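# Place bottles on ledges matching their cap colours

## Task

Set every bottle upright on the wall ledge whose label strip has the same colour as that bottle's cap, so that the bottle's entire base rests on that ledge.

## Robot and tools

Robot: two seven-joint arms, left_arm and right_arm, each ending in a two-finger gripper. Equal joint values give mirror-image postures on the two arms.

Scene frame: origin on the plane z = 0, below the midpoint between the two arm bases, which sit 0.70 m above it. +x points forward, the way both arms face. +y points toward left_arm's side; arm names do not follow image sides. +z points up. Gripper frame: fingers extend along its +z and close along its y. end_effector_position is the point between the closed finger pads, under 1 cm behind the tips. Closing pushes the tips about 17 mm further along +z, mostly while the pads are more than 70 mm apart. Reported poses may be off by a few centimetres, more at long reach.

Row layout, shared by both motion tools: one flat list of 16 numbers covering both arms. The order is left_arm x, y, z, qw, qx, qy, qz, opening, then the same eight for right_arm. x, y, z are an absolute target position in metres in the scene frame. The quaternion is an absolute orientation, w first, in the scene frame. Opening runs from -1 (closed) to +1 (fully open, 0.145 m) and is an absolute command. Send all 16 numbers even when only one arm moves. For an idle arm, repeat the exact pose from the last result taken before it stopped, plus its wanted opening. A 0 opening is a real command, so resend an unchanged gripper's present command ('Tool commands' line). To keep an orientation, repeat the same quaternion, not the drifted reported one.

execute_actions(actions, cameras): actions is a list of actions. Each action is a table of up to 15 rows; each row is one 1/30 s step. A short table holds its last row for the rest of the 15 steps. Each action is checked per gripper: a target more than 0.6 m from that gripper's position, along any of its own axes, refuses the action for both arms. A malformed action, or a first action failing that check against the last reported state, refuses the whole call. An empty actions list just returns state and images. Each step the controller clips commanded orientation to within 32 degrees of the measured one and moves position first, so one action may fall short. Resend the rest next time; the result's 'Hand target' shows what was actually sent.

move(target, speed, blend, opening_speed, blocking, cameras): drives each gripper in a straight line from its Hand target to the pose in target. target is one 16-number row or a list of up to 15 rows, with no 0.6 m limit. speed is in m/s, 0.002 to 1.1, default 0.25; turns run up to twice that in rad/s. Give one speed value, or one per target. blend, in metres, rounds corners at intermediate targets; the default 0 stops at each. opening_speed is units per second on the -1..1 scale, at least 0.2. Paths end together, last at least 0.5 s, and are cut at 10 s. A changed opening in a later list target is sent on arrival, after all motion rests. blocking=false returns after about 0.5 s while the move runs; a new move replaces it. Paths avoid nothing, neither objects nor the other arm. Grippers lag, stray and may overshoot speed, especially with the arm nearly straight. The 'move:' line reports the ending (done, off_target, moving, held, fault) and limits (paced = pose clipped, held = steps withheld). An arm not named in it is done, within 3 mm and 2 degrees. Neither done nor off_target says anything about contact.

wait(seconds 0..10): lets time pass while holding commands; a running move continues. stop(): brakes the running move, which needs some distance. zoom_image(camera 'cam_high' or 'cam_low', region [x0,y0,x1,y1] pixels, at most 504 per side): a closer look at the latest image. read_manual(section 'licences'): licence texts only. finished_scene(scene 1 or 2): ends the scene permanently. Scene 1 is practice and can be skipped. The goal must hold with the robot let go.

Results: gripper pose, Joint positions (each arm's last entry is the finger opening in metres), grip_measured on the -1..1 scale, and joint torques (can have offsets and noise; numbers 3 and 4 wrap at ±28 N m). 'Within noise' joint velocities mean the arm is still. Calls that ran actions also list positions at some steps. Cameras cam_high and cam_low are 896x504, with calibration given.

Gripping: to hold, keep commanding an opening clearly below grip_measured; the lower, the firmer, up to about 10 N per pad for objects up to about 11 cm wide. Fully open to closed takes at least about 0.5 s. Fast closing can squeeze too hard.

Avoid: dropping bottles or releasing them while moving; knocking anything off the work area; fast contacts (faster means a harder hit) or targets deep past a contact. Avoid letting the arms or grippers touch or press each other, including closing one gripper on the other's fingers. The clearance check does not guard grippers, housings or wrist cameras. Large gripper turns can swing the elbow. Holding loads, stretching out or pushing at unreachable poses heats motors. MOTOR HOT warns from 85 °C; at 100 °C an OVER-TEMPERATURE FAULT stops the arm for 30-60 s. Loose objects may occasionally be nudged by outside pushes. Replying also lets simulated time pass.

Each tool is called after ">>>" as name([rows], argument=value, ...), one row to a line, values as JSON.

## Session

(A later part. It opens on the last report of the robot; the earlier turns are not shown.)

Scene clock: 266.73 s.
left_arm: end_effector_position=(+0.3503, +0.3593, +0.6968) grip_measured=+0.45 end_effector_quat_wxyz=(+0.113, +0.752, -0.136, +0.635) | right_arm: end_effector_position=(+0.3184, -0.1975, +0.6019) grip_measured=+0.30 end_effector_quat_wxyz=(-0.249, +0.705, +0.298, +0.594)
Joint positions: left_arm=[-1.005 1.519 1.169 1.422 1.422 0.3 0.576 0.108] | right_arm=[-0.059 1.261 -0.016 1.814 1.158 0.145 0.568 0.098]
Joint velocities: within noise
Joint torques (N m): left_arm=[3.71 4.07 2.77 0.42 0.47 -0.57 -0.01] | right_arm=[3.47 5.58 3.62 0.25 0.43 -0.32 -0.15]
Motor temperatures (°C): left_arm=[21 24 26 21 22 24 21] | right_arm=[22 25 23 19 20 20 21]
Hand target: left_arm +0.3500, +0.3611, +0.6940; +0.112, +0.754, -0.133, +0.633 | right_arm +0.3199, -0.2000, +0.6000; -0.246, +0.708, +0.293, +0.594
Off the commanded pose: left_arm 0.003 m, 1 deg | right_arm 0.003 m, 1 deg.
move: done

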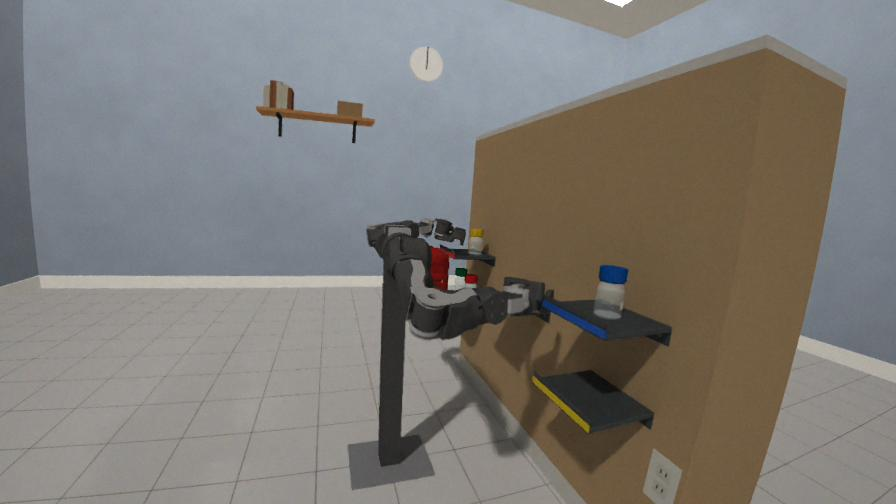

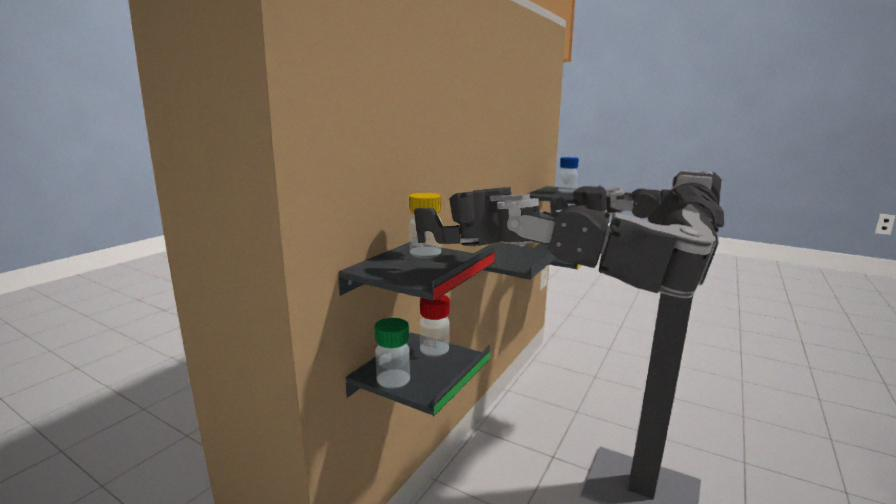

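>>> move(target=[0.394,0.3455,0.688,0.1116,0.7545,-0.133,0.633,0.45,0.32,-0.2,0.60,-0.246,0.7078,0.2932,0.5939,0.3], speed=0.06)

>>> zoom_image(camera="cam_low", region=[330, 170, 510, 310])

>>> zoom_image(camera="cam_high", region=[410, 190, 530, 280])

Scene clock: 285.90 s.
left_arm: end_effector_position=(+0.3942, +0.3436, +0.6906) grip_measured=+0.45 end_effector_quat_wxyz=(+0.113, +0.752, -0.137, +0.634) | right_arm: end_effector_position=(+0.3184, -0.1975, +0.6019) grip_measured=+0.30 end_effector_quat_wxyz=(-0.249, +0.705, +0.298, +0.594)
Joint positions: left_arm=[-1.117 1.721 1.138 1.301 1.546 0.183 0.499 0.108] | right_arm=[-0.059 1.261 -0.016 1.814 1.158 0.145 0.568 0.098]
Joint velocities: within noise
Joint torques (N m): left_arm=[5.18 3.31 2.91 -0.13 0.41 -0.6 -0.04] | right_arm=[3.47 5.42 3.63 0.17 0.38 -0.31 -0.17]
Motor temperatures (°C): left_arm=[22 23 26 21 22 25 21] | right_arm=[22 25 23 19 20 20 21]
Hand target: left_arm +0.3940, +0.3455, +0.6880; +0.112, +0.754, -0.133, +0.633 | right_arm +0.3199, -0.2000, +0.6000; -0.246, +0.708, +0.293, +0.594
Off the commanded pose: left_arm 0.003 m, 1 deg | right_arm 0.003 m, 1 deg.
move: done

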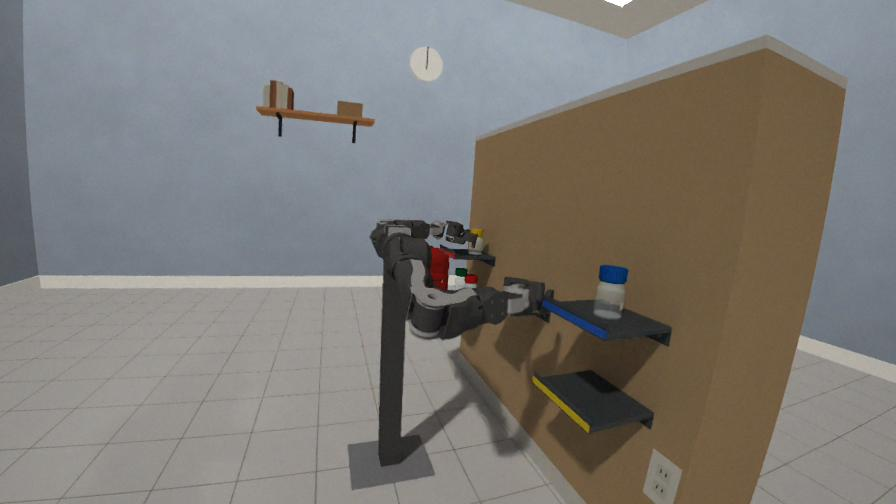

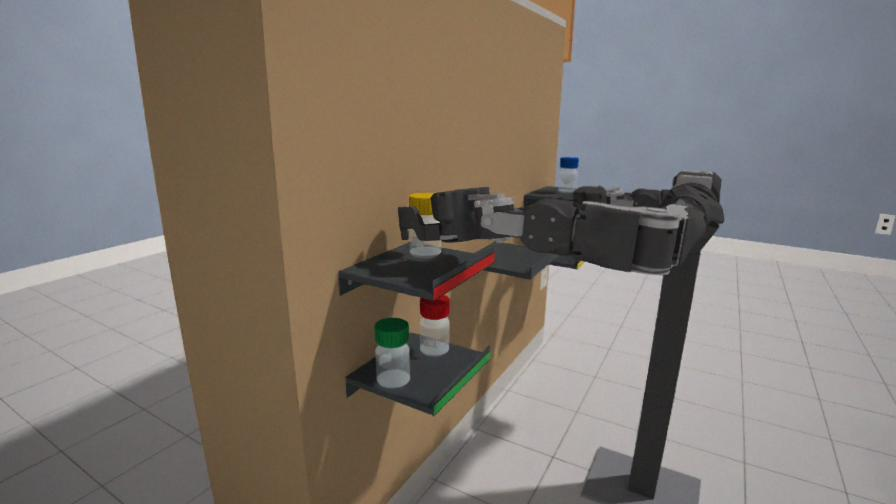

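Scaled by 2.800 from the camera's 896x504 image, which has a finer 1280x720 frame.

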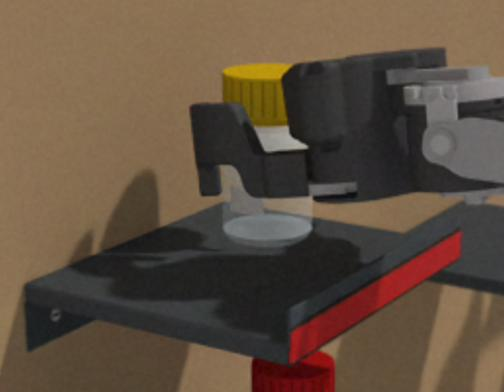

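Scaled by 4.200 from the camera's 896x504 image, which has a finer 1280x720 frame.

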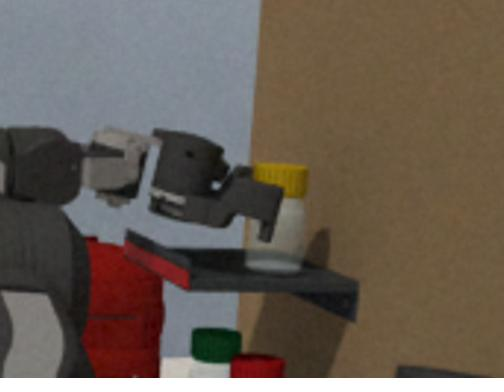

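>>> move([
  [0.394,0.3455,0.685,0.1116,0.7545,-0.133,0.633,0.45,0.32,-0.2,0.60,-0.246,0.7078,0.2932,0.5939,0.3],
  [0.394,0.3455,0.6848,0.1116,0.7545,-0.133,0.633,-0.6,0.32,-0.2,0.60,-0.246,0.7078,0.2932,0.5939,0.3],
], speed=0.06, opening_speed=0.7)

>>> zoom_image(camera="cam_low", region=[330, 170, 510, 310])

Scene clock: 296.63 s.
left_arm: end_effector_position=(+0.3946, +0.3445, +0.6882) grip_measured=-0.26 end_effector_quat_wxyz=(+0.112, +0.752, -0.135, +0.636) | right_arm: end_effector_position=(+0.3184, -0.1975, +0.6019) grip_measured=+0.30 end_effector_quat_wxyz=(-0.249, +0.705, +0.298, +0.594)
Joint positions: left_arm=[-1.129 1.72 1.138 1.301 1.548 0.168 0.493 0.056] | right_arm=[-0.059 1.261 -0.016 1.814 1.158 0.145 0.568 0.098]
Joint velocities: within noise
Joint torques (N m): left_arm=[5.1 3.15 2.8 0.12 0.4 -0.56 0.08] | right_arm=[3.39 5.31 3.62 0.34 0.42 -0.32 -0.17]
Motor temperatures (°C): left_arm=[22 23 26 21 22 25 21] | right_arm=[22 25 23 19 20 20 21]
Hand target: left_arm +0.3940, +0.3455, +0.6848; +0.111, +0.754, -0.133, +0.633 | right_arm +0.3199, -0.2000, +0.6000; -0.246, +0.708, +0.293, +0.594
Off the commanded pose: left_arm 0.004 m, 0 deg | right_arm 0.003 m, 1 deg.
move: off_target (left_arm); target 2's new opening was sent with left_arm's hand 0.004 m and 1 deg from that target

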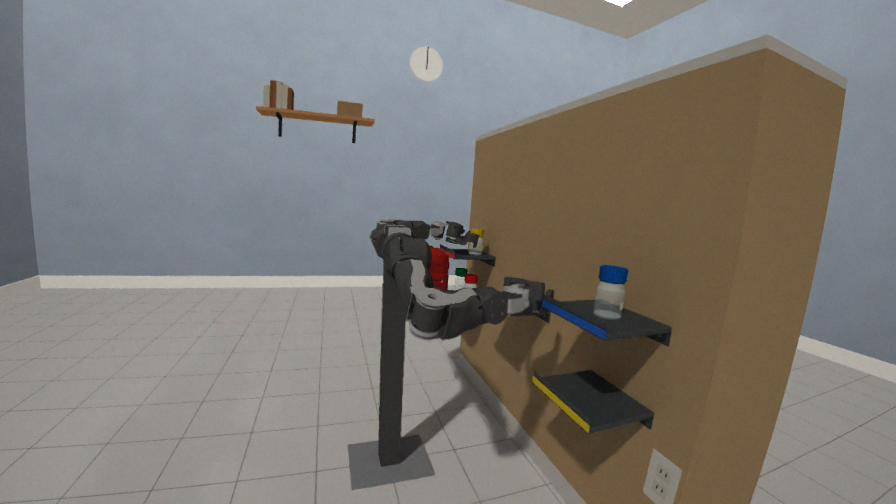

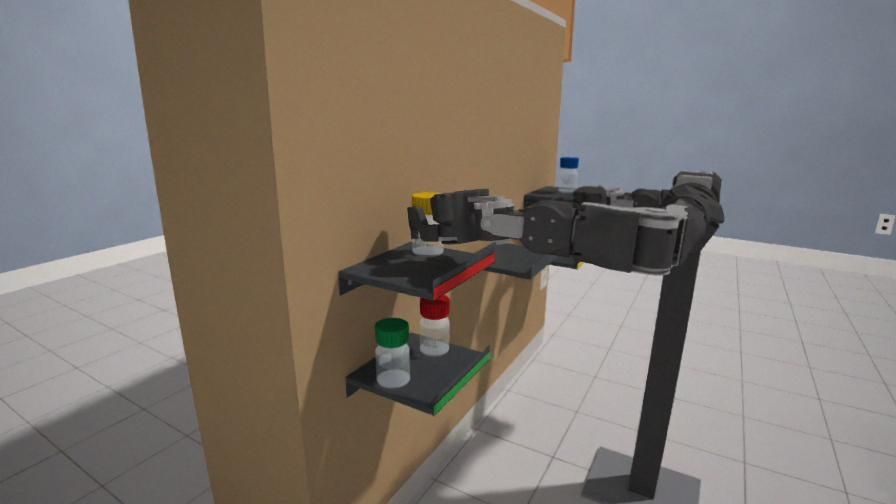

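Scaled by 2.800 from the camera's 896x504 image, which has a finer 1280x720 frame.

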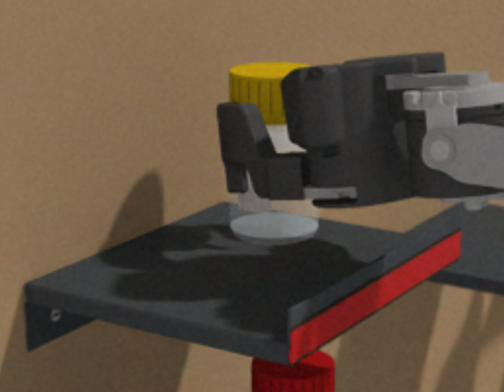

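>>> move([
  [0.39,0.345,0.728,0.1116,0.7545,-0.133,0.633,-0.6,0.32,-0.2,0.60,-0.246,0.7078,0.2932,0.5939,0.3],
  [0.34,0.215,0.722,0.1116,0.7545,-0.133,0.633,-0.6,0.32,-0.2,0.56,-0.246,0.7078,0.2932,0.5939,0.3],
  [0.28,0.19,0.66,0.246,0.7078,-0.2932,0.5939,-0.6,0.34,-0.2,0.53,-0.246,0.7078,0.2932,0.5939,0.3],
], speed=[0.1,0.2,0.2])

Scene clock: 310.13 s.
left_arm: end_effector_position=(+0.2803, +0.1900, +0.6592) grip_measured=-0.26 end_effector_quat_wxyz=(+0.244, +0.711, -0.293, +0.591) | right_arm: end_effector_position=(+0.3406, -0.2014, +0.5311) grip_measured=+0.30 end_effector_quat_wxyz=(-0.244, +0.709, +0.291, +0.594)
Joint positions: left_arm=[-1.06 1.368 1.089 2.063 1.408 0.228 0.484 0.056] | right_arm=[0.109 1.008 -0.234 1.563 0.901 0.044 0.658 0.098]
Joint velocities: within noise
Joint torques (N m): left_arm=[3.28 2.76 2.56 0.39 0.43 -0.87 0.24] | right_arm=[4.18 5.05 2.99 2.13 0.4 -0.41 0.18]
Motor temperatures (°C): left_arm=[22 23 26 21 22 25 21] | right_arm=[22 25 23 19 20 20 21]
Hand target: left_arm +0.2800, +0.1900, +0.6601; +0.246, +0.708, -0.293, +0.594 | right_arm +0.3400, -0.2001, +0.5300; -0.246, +0.708, +0.293, +0.594
Off the commanded pose: left_arm 0.001 m, 1 deg | right_arm 0.002 m, 0 deg.
move: done

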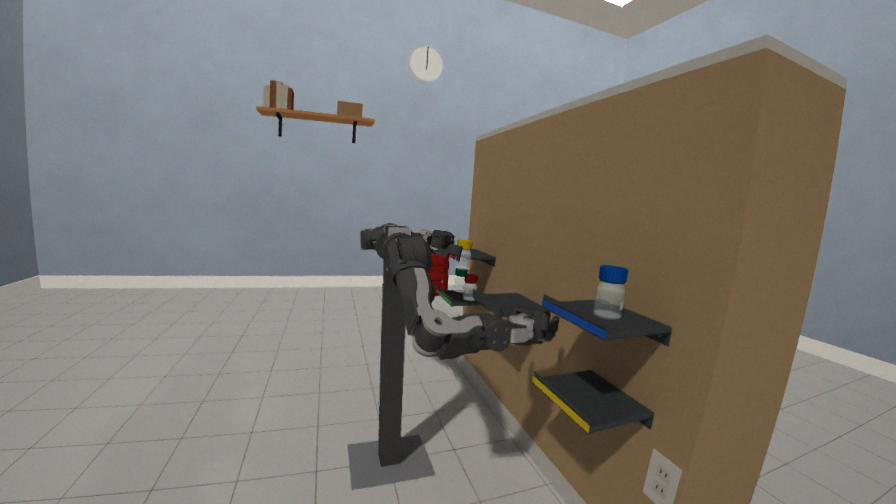

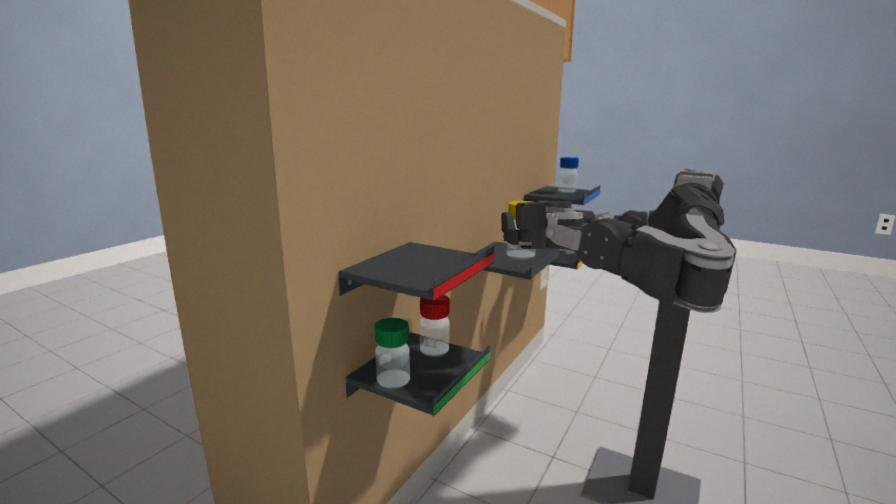

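>>> move([
  [0.28,0.19,0.66,0.4343,0.7654,-0.0334,0.4740,-0.6,0.34,-0.2,0.53,-0.246,0.7078,0.2932,0.5939,0.3],
  [0.28,0.17,0.65,0.246,0.7078,-0.2932,0.5939,-0.6,0.34,-0.2,0.53,-0.246,0.7078,0.2932,0.5939,0.3],
  [0.30,0.075,0.63,0.246,0.7078,-0.2932,0.5939,-0.6,0.34,-0.2,0.53,-0.246,0.7078,0.2932,0.5939,0.3],
], speed=[0.35,0.35,0.2])

Scene clock: 320.97 s.
left_arm: end_effector_position=(+0.2990, +0.0744, +0.6271) grip_measured=-0.26 end_effector_quat_wxyz=(+0.247, +0.711, -0.295, +0.588) | right_arm: end_effector_position=(+0.3406, -0.2013, +0.5310) grip_measured=+0.30 end_effector_quat_wxyz=(-0.244, +0.709, +0.291, +0.594)
Joint positions: left_arm=[0.305 0.82 -0.261 2.221 1.019 0.689 0.07 0.056] | right_arm=[0.109 1.007 -0.234 1.563 0.901 0.044 0.658 0.098]
Joint velocities: within noise
Joint torques (N m): left_arm=[5.74 2.25 2.69 2.89 0.13 -0.78 -0.01] | right_arm=[4.13 5.02 3.11 2.11 0.43 -0.4 0.15]
Motor temperatures (°C): left_arm=[22 23 26 21 22 25 21] | right_arm=[22 25 23 19 20 20 21]
Hand target: left_arm +0.3000, +0.0750, +0.6299; +0.246, +0.708, -0.293, +0.594 | right_arm +0.3400, -0.2000, +0.5301; -0.246, +0.708, +0.293, +0.594
Off the commanded pose: left_arm 0.003 m, 1 deg | right_arm 0.002 m, 0 deg.
move: done

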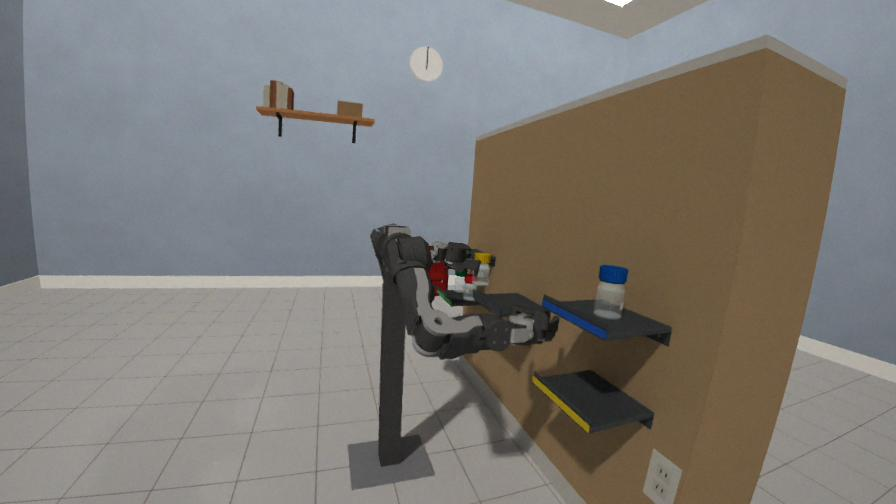

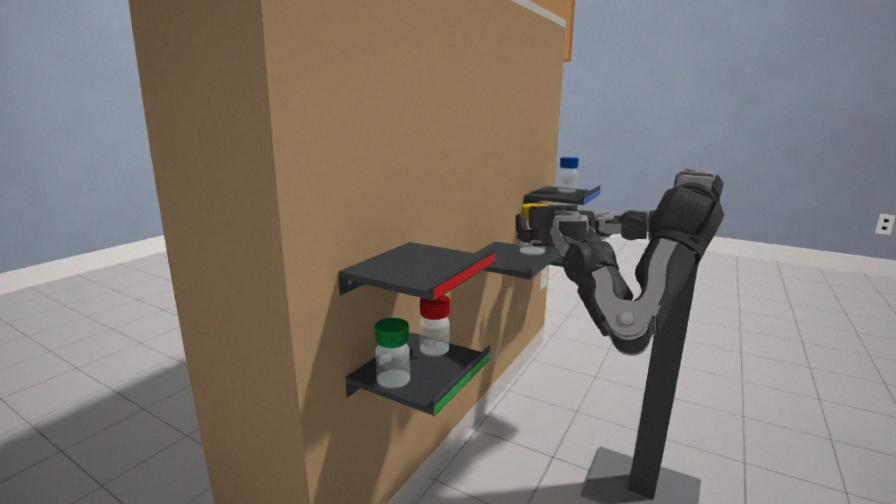

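>>> move([
  [0.367,0.008,0.622,0.246,0.7078,-0.2932,0.5939,-0.6,0.34,-0.2,0.53,-0.246,0.7078,0.2932,0.5939,0.3],
  [0.367,0.008,0.588,0.246,0.7078,-0.2932,0.5939,-0.6,0.34,-0.2,0.53,-0.246,0.7078,0.2932,0.5939,0.3],
], speed=[0.15,0.06])

>>> zoom_image(camera="cam_low", region=[430, 170, 610, 310])

Scene clock: 331.57 s.
left_arm: end_effector_position=(+0.3669, +0.0085, +0.5872) grip_measured=-0.26 end_effector_quat_wxyz=(+0.244, +0.711, -0.293, +0.591) | right_arm: end_effector_position=(+0.3406, -0.2013, +0.5310) grip_measured=+0.30 end_effector_quat_wxyz=(-0.244, +0.709, +0.291, +0.594)
Joint positions: left_arm=[0.574 0.481 -0.628 1.822 0.748 0.583 0.05 0.056] | right_arm=[0.109 1.007 -0.234 1.563 0.901 0.044 0.658 0.098]
Joint velocities: within noise
Joint torques (N m): left_arm=[7.53 0.54 1.99 3.44 0.13 -0.98 0.21] | right_arm=[4.15 5 3.07 1.98 0.42 -0.39 0.17]
Motor temperatures (°C): left_arm=[23 23 25 21 22 25 21] | right_arm=[22 25 23 19 20 20 21]
Hand target: left_arm +0.3669, +0.0079, +0.5880; +0.246, +0.708, -0.293, +0.594 | right_arm +0.3400, -0.2000, +0.5301; -0.246, +0.708, +0.293, +0.594
Off the commanded pose: left_arm 0.001 m, 1 deg | right_arm 0.002 m, 0 deg.
move: done

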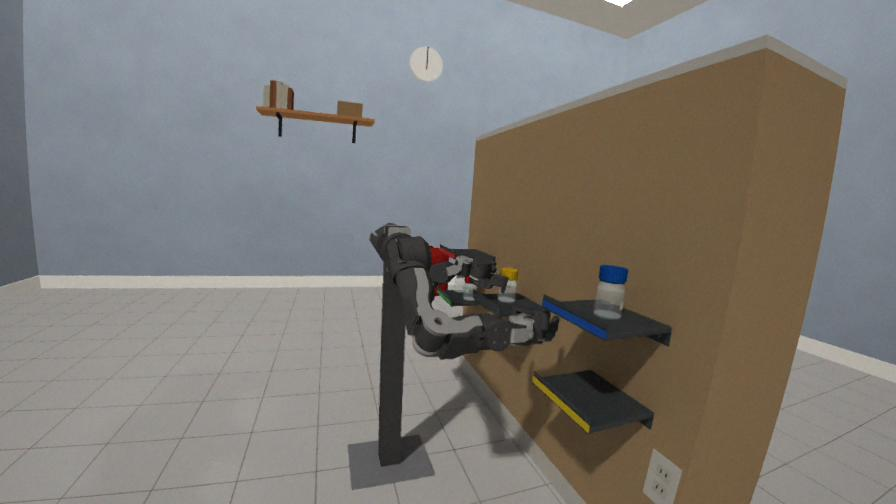

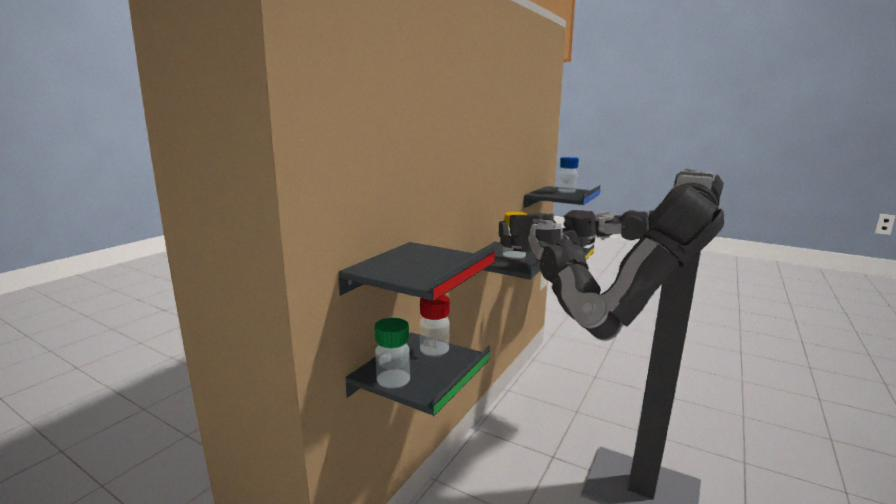

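Scaled by 2.800 from the camera's 896x504 image, which has a finer 1280x720 frame.

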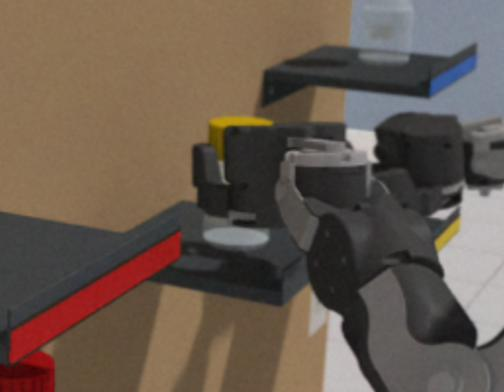

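Not yet contact; lower in steps.

>>> move(target=[0.367,0.008,0.583,0.246,0.7078,-0.2932,0.5939,-0.6,0.34,-0.2,0.53,-0.246,0.7078,0.2932,0.5939,0.3], speed=0.03)

Scene clock: 336.57 s.
left_arm: end_effector_position=(+0.3674, +0.0086, +0.5854) grip_measured=-0.26 end_effector_quat_wxyz=(+0.244, +0.708, -0.292, +0.595) | right_arm: end_effector_position=(+0.3406, -0.2013, +0.5310) grip_measured=+0.30 end_effector_quat_wxyz=(-0.244, +0.709, +0.291, +0.594)
Joint positions: left_arm=[0.566 0.481 -0.63 1.815 0.737 0.56 0.056 0.056] | right_arm=[0.109 1.007 -0.234 1.563 0.901 0.044 0.658 0.098]
Joint velocities: within noise
Joint torques (N m): left_arm=[6.74 0.75 1.44 3.03 0.11 -0.88 0.23] | right_arm=[4.1 5 3.14 2.03 0.43 -0.4 0.17]
Motor temperatures (°C): left_arm=[23 23 25 21 22 25 21] | right_arm=[22 25 23 19 20 20 21]
Hand target: left_arm +0.3669, +0.0080, +0.5829; +0.246, +0.708, -0.293, +0.594 | right_arm +0.3400, -0.2000, +0.5301; -0.246, +0.708, +0.293, +0.594
Off the commanded pose: left_arm 0.002 m, 0 deg | right_arm 0.002 m, 0 deg.
move: done

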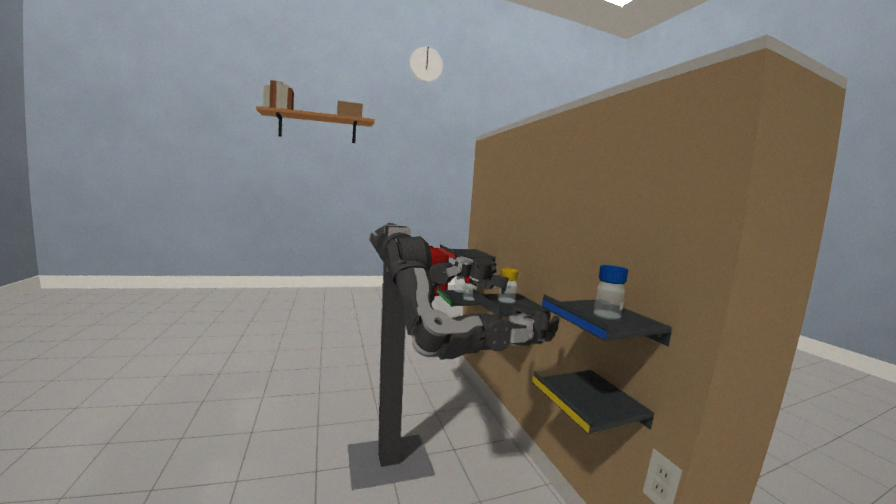

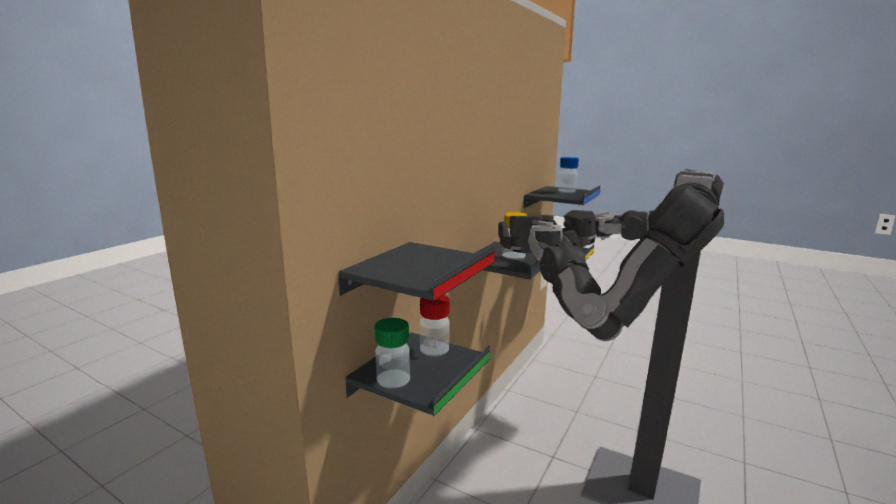

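>>> move(target=[0.367,0.008,0.580,0.246,0.7078,-0.2932,0.5939,-0.6,0.34,-0.2,0.53,-0.246,0.7078,0.2932,0.5939,0.3], speed=0.03, cameras=[])

Scene clock: 341.87 s.
left_arm: end_effector_position=(+0.3676, +0.0082, +0.5851) grip_measured=-0.26 end_effector_quat_wxyz=(+0.245, +0.704, -0.292, +0.600) | right_arm: end_effector_position=(+0.3406, -0.2013, +0.5310) grip_measured=+0.30 end_effector_quat_wxyz=(-0.244, +0.709, +0.291, +0.594)
Joint positions: left_arm=[0.564 0.485 -0.637 1.811 0.736 0.537 0.056 0.056] | right_arm=[0.109 1.007 -0.234 1.563 0.901 0.044 0.658 0.098]
Joint velocities: within noise
Joint torques (N m): left_arm=[6.4 0.99 1.14 2.7 0.15 -0.63 0.18] | right_arm=[4 4.97 3.1 2.06 0.44 -0.41 0.17]
Motor temperatures (°C): left_arm=[23 22 25 21 21 25 21] | right_arm=[22 25 23 19 20 20 21]
Hand target: left_arm +0.3670, +0.0081, +0.5800; +0.246, +0.708, -0.293, +0.594 | right_arm +0.3400, -0.2000, +0.5301; -0.246, +0.708, +0.293, +0.594
Off the commanded pose: left_arm 0.005 m, 1 deg | right_arm 0.002 m, 0 deg.
move: off_target (left_arm)
No camera images: "cameras" was empty.

>>> move([
  [0.367,0.008,0.582,0.246,0.7078,-0.2932,0.5939,0.2,0.34,-0.2,0.53,-0.246,0.7078,0.2932,0.5939,0.4],
  [0.28,0.095,0.598,0.246,0.7078,-0.2932,0.5939,0.2,0.34,-0.2,0.59,-0.246,0.7078,0.2932,0.5939,0.4],
  [0.28,0.17,0.60,0.246,0.7078,-0.2932,0.5939,0.2,0.30,-0.11,0.60,-0.246,0.7078,0.2932,0.5939,0.4],
], speed=[0.05,0.15,0.2], opening_speed=1.0)

>>> zoom_image(camera="cam_low", region=[430, 170, 610, 310])

>>> zoom_image(camera="cam_high", region=[430, 210, 610, 350])

Scene clock: 360.93 s.
left_arm: end_effector_position=(+0.2807, +0.1704, +0.6001) grip_measured=+0.20 end_effector_quat_wxyz=(+0.244, +0.708, -0.292, +0.595) | right_arm: end_effector_position=(+0.2996, -0.1100, +0.6014) grip_measured=+0.40 end_effector_quat_wxyz=(-0.248, +0.706, +0.294, +0.595)
Joint positions: left_arm=[-0.4 1.118 0.316 2.073 1.068 0.251 0.474 0.09] | right_arm=[0.097 1.027 -0.202 2.134 1.026 0.379 0.208 0.105]
Joint velocities: within noise
Joint torques (N m): left_arm=[2.73 5.05 2.84 2.47 0.38 -0.59 0.23] | right_arm=[3.42 3.73 2.44 2.11 0.19 -0.29 -0.12]
Motor temperatures (°C): left_arm=[23 22 25 21 21 25 21] | right_arm=[22 25 23 19 20 20 21]
Hand target: left_arm +0.2800, +0.1700, +0.6000; +0.246, +0.708, -0.293, +0.594 | right_arm +0.3000, -0.1100, +0.5999; -0.246, +0.708, +0.293, +0.594
Off the commanded pose: left_arm 0.001 m, 0 deg | right_arm 0.001 m, 0 deg.
move: done

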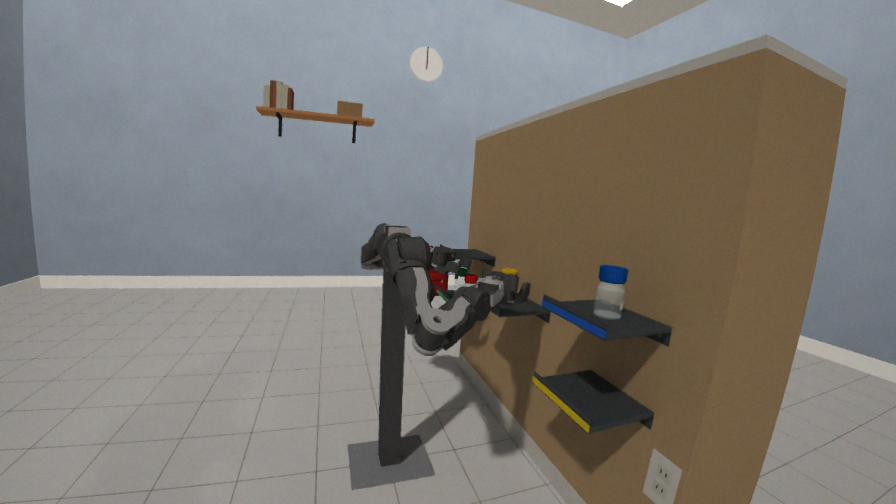

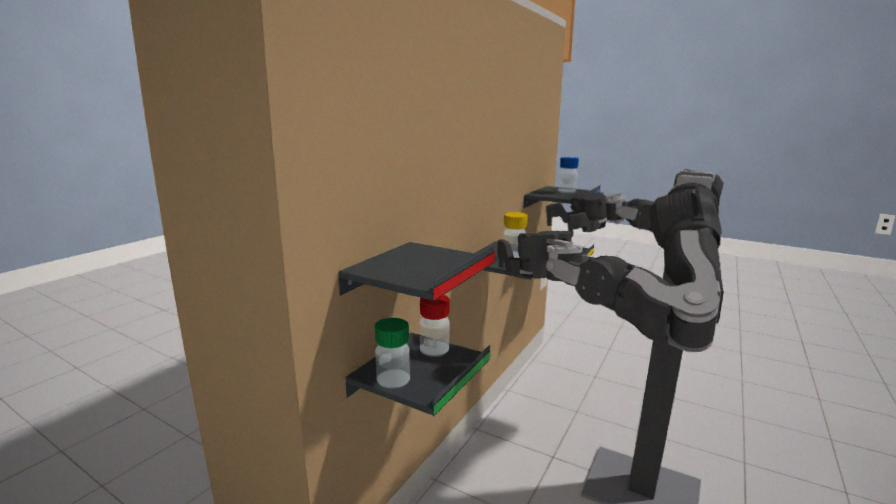

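Scaled by 2.800 from the camera's 896x504 image, which has a finer 1280x720 frame.

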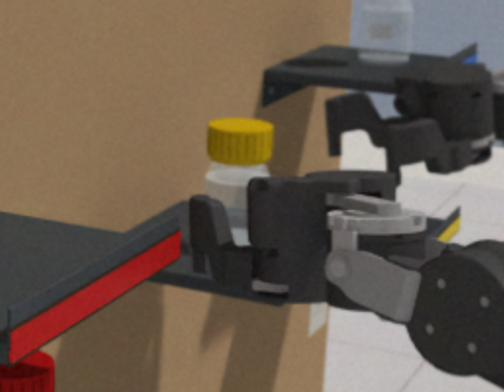

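Scaled by 2.800 from the camera's 896x504 image, which has a finer 1280x720 frame.

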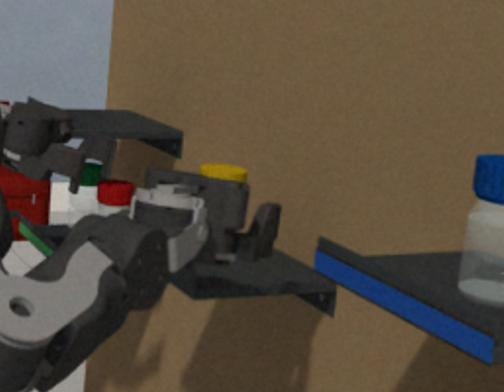

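>>> move([
  [0.275,0.22,0.56,0.1116,0.7545,-0.133,0.633,0.1,0.30,-0.067,0.60,-0.246,0.7078,0.2932,0.5939,0.45],
  [0.245,0.35,0.515,0,0.7661,0,0.6428,0.1,0.34,-0.027,0.592,-0.246,0.7078,0.2932,0.5939,0.45],
], speed=[0.15,0.15])

>>> zoom_image(camera="cam_low", region=[430, 170, 610, 310])

>>> zoom_image(camera="cam_high", region=[430, 210, 610, 350])

Scene clock: 375.53 s.
left_arm: end_effector_position=(+0.2455, +0.3496, +0.5152) grip_measured=+0.10 end_effector_quat_wxyz=(-0.001, +0.766, +0.000, +0.643) | right_arm: end_effector_position=(+0.3396, -0.0270, +0.5939) grip_measured=+0.45 end_effector_quat_wxyz=(-0.248, +0.705, +0.293, +0.596)
Joint positions: left_arm=[-0.787 0.683 0.627 1.848 0.855 0.018 0.268 0.083] | right_arm=[0.481 0.609 -0.579 1.982 0.825 0.569 0.021 0.108]
Joint velocities: within noise
Joint torques (N m): left_arm=[0.09 4.13 2.67 3.23 0.32 -0.66 0.2] | right_arm=[4.92 1.04 2.25 2.56 0.08 -0.3 -0.1]
Motor temperatures (°C): left_arm=[22 23 25 21 21 25 21] | right_arm=[22 24 23 19 20 20 21]
Hand target: left_arm +0.2450, +0.3500, +0.5149; +0.000, +0.766, +0.000, +0.643 | right_arm +0.3400, -0.0270, +0.5920; -0.246, +0.708, +0.293, +0.594
Off the commanded pose: left_arm 0.001 m, 0 deg | right_arm 0.002 m, 0 deg.
move: done

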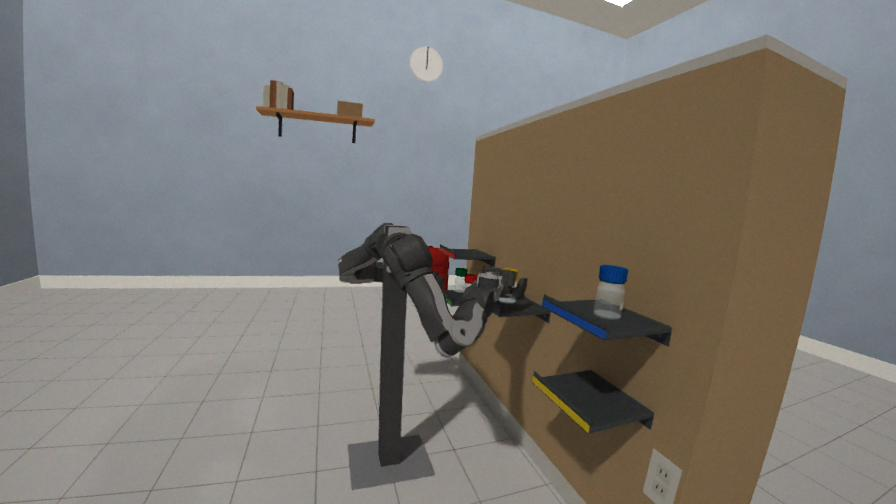

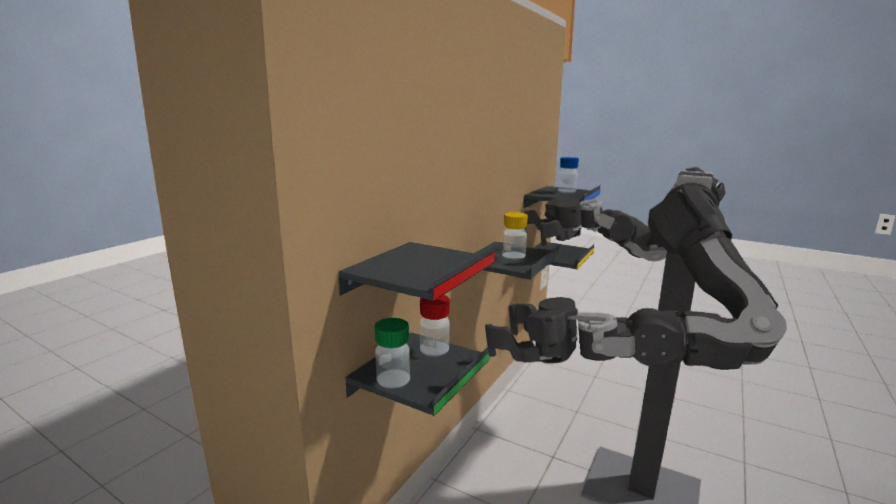

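Scaled by 2.800 from the camera's 896x504 image, which has a finer 1280x720 frame.

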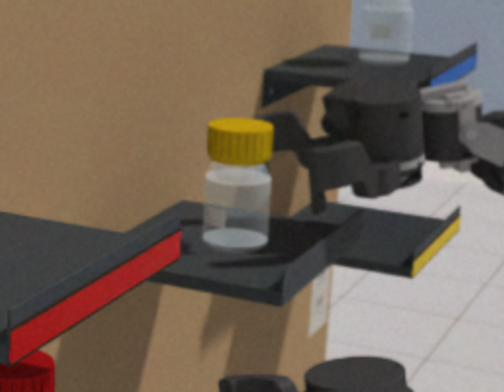

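Scaled by 2.800 from the camera's 896x504 image, which has a finer 1280x720 frame.

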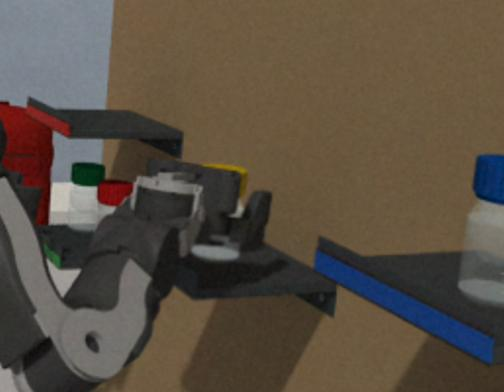

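>>> move([
  [0.32,0.358,0.508,0,0.7661,0,0.6428,0.1,0.368,0.001,0.586,-0.246,0.7078,0.2932,0.5939,0.45],
  [0.32,0.358,0.508,0,0.7661,0,0.6428,0.1,0.368,0.001,0.583,-0.246,0.7078,0.2932,0.5939,-0.6],
], speed=[0.1,0.06], opening_speed=0.7)

>>> zoom_image(camera="cam_low", region=[330, 270, 610, 400])

>>> zoom_image(camera="cam_low", region=[430, 170, 610, 310])

Scene clock: 394.73 s.
left_arm: end_effector_position=(+0.3208, +0.3570, +0.5116) grip_measured=+0.10 end_effector_quat_wxyz=(+0.001, +0.762, -0.002, +0.647) | right_arm: end_effector_position=(+0.3686, +0.0002, +0.5850) grip_measured=-0.24 end_effector_quat_wxyz=(-0.245, +0.707, +0.292, +0.596)
Joint positions: left_arm=[-0.347 0.821 0.33 1.599 0.835 0.078 0.207 0.083] | right_arm=[0.587 0.459 -0.665 1.8 0.744 0.553 0.024 0.058]
Joint velocities: within noise
Joint torques (N m): left_arm=[2.7 6.08 1.95 2.77 0.2 -0.51 0.01] | right_arm=[5.13 0.49 2.1 2.71 0.1 -0.54 0.11]
Motor temperatures (°C): left_arm=[22 23 25 21 21 25 21] | right_arm=[23 24 23 19 20 20 21]
Hand target: left_arm +0.3199, +0.3580, +0.5080; +0.000, +0.766, +0.000, +0.643 | right_arm +0.3679, +0.0011, +0.5830; -0.246, +0.708, +0.293, +0.594
Off the commanded pose: left_arm 0.004 m, 1 deg | right_arm 0.002 m, 0 deg.
move: off_target (left_arm)

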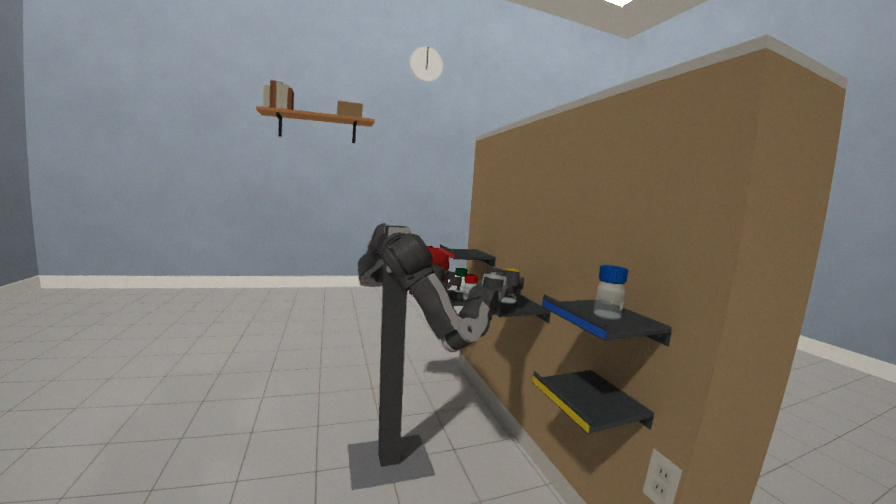

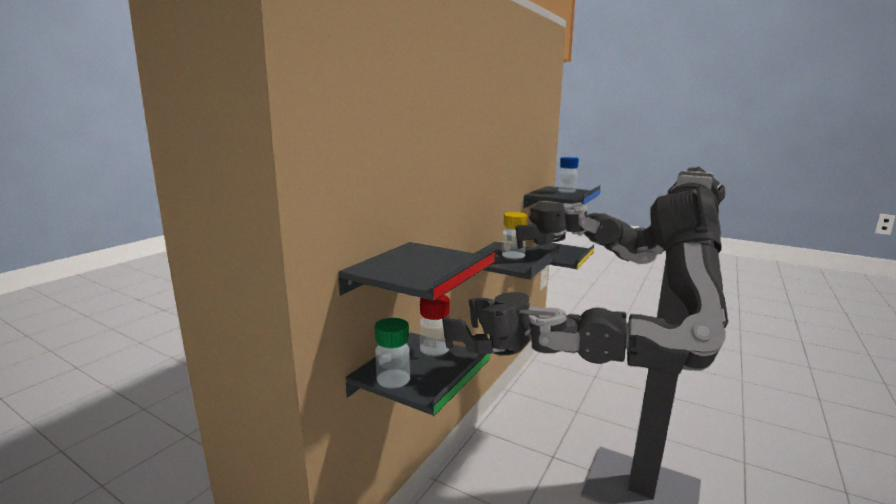

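Scaled by 1.800 from the camera's 896x504 image, which has a finer 1280x720 frame.

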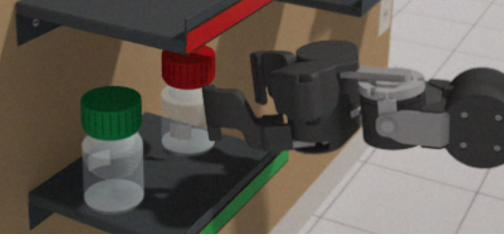

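Scaled by 2.800 from the camera's 896x504 image, which has a finer 1280x720 frame.

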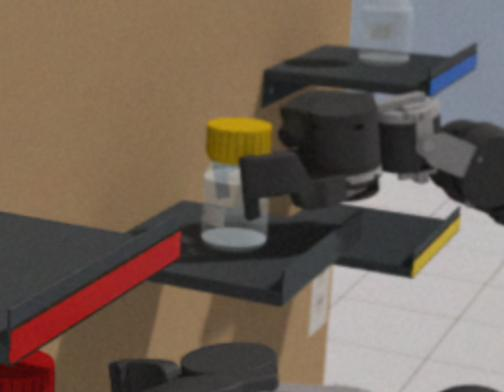

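>>> move([
  [0.322,0.360,0.504,0,0.7661,0,0.6428,0.25,0.368,0.001,0.59,-0.246,0.7078,0.2932,0.5939,-0.6],
  [0.366,0.360,0.494,0,0.7661,0,0.6428,0.25,0.368,0.001,0.626,-0.246,0.7078,0.2932,0.5939,-0.6],
], speed=[0.1,0.08])

>>> zoom_image(camera="cam_low", region=[330, 270, 510, 400])

>>> zoom_image(camera="cam_high", region=[400, 230, 560, 330])

Scene clock: 426.97 s.
left_arm: end_effector_position=(+0.3669, +0.3610, +0.4982) grip_measured=+0.25 end_effector_quat_wxyz=(-0.002, +0.763, +0.000, +0.646) | right_arm: end_effector_position=(+0.3673, +0.0019, +0.6229) grip_measured=-0.24 end_effector_quat_wxyz=(-0.246, +0.710, +0.297, +0.589)
Joint positions: left_arm=[-0.026 0.821 0.093 1.363 0.787 0.062 0.212 0.094] | right_arm=[0.678 0.424 -0.601 1.855 0.812 0.734 -0.007 0.058]
Joint velocities: within noise
Joint torques (N m): left_arm=[4.31 5.92 1.59 2.89 0.23 -0.67 0.19] | right_arm=[5.89 -0.2 4.16 3.25 0.16 -0.56 -0.12]
Motor temperatures (°C): left_arm=[22 25 25 21 21 25 21] | right_arm=[23 24 23 19 20 20 21]
Hand target: left_arm +0.3660, +0.3600, +0.4940; +0.000, +0.766, +0.000, +0.643 | right_arm +0.3680, +0.0010, +0.6260; -0.246, +0.708, +0.293, +0.594
Off the commanded pose: left_arm 0.004 m, 1 deg | right_arm 0.003 m, 1 deg.
move: off_target (left_arm)

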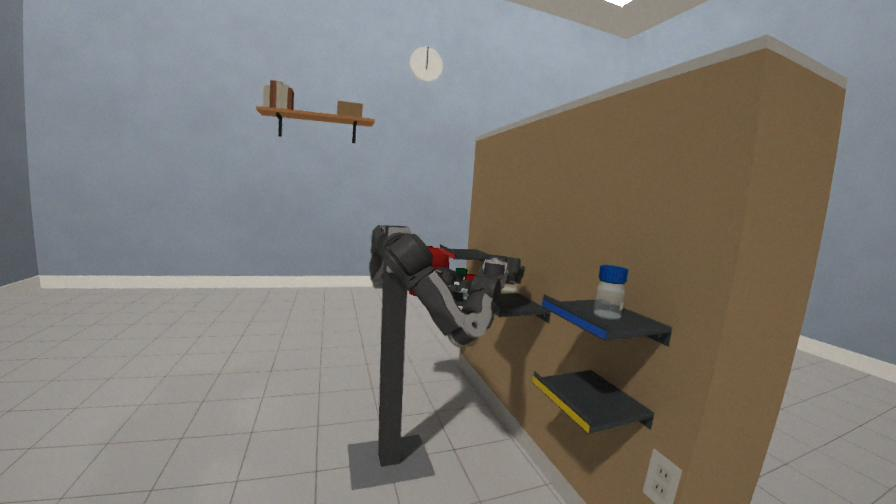

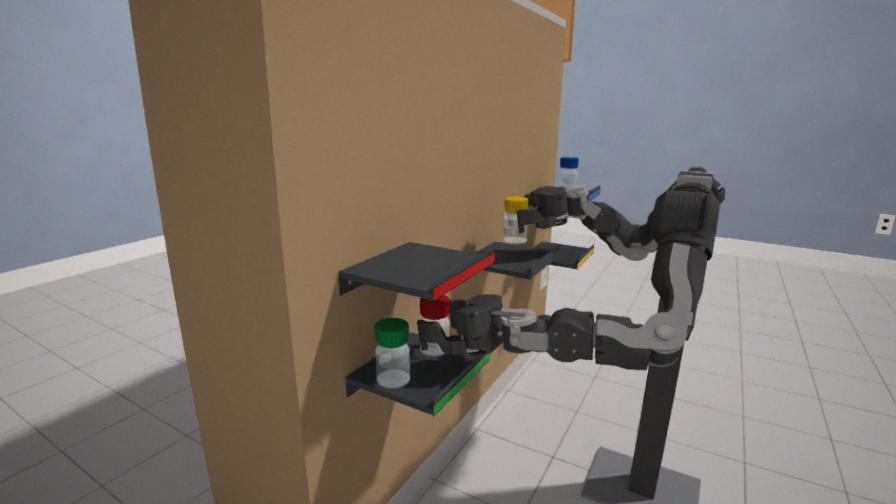

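Scaled by 2.800 from the camera's 896x504 image, which has a finer 1280x720 frame.

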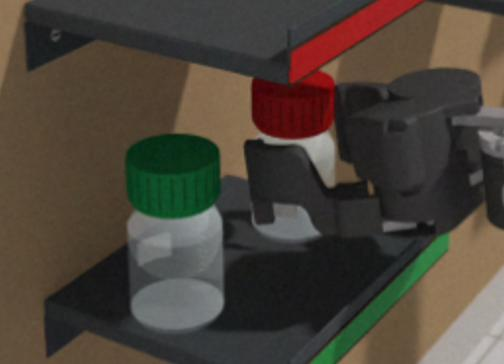

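Scaled by 3.150 from the camera's 896x504 image, which has a finer 1280x720 frame.

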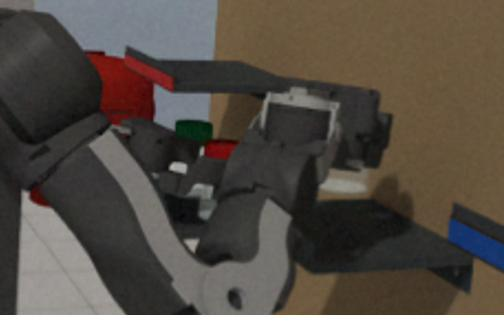

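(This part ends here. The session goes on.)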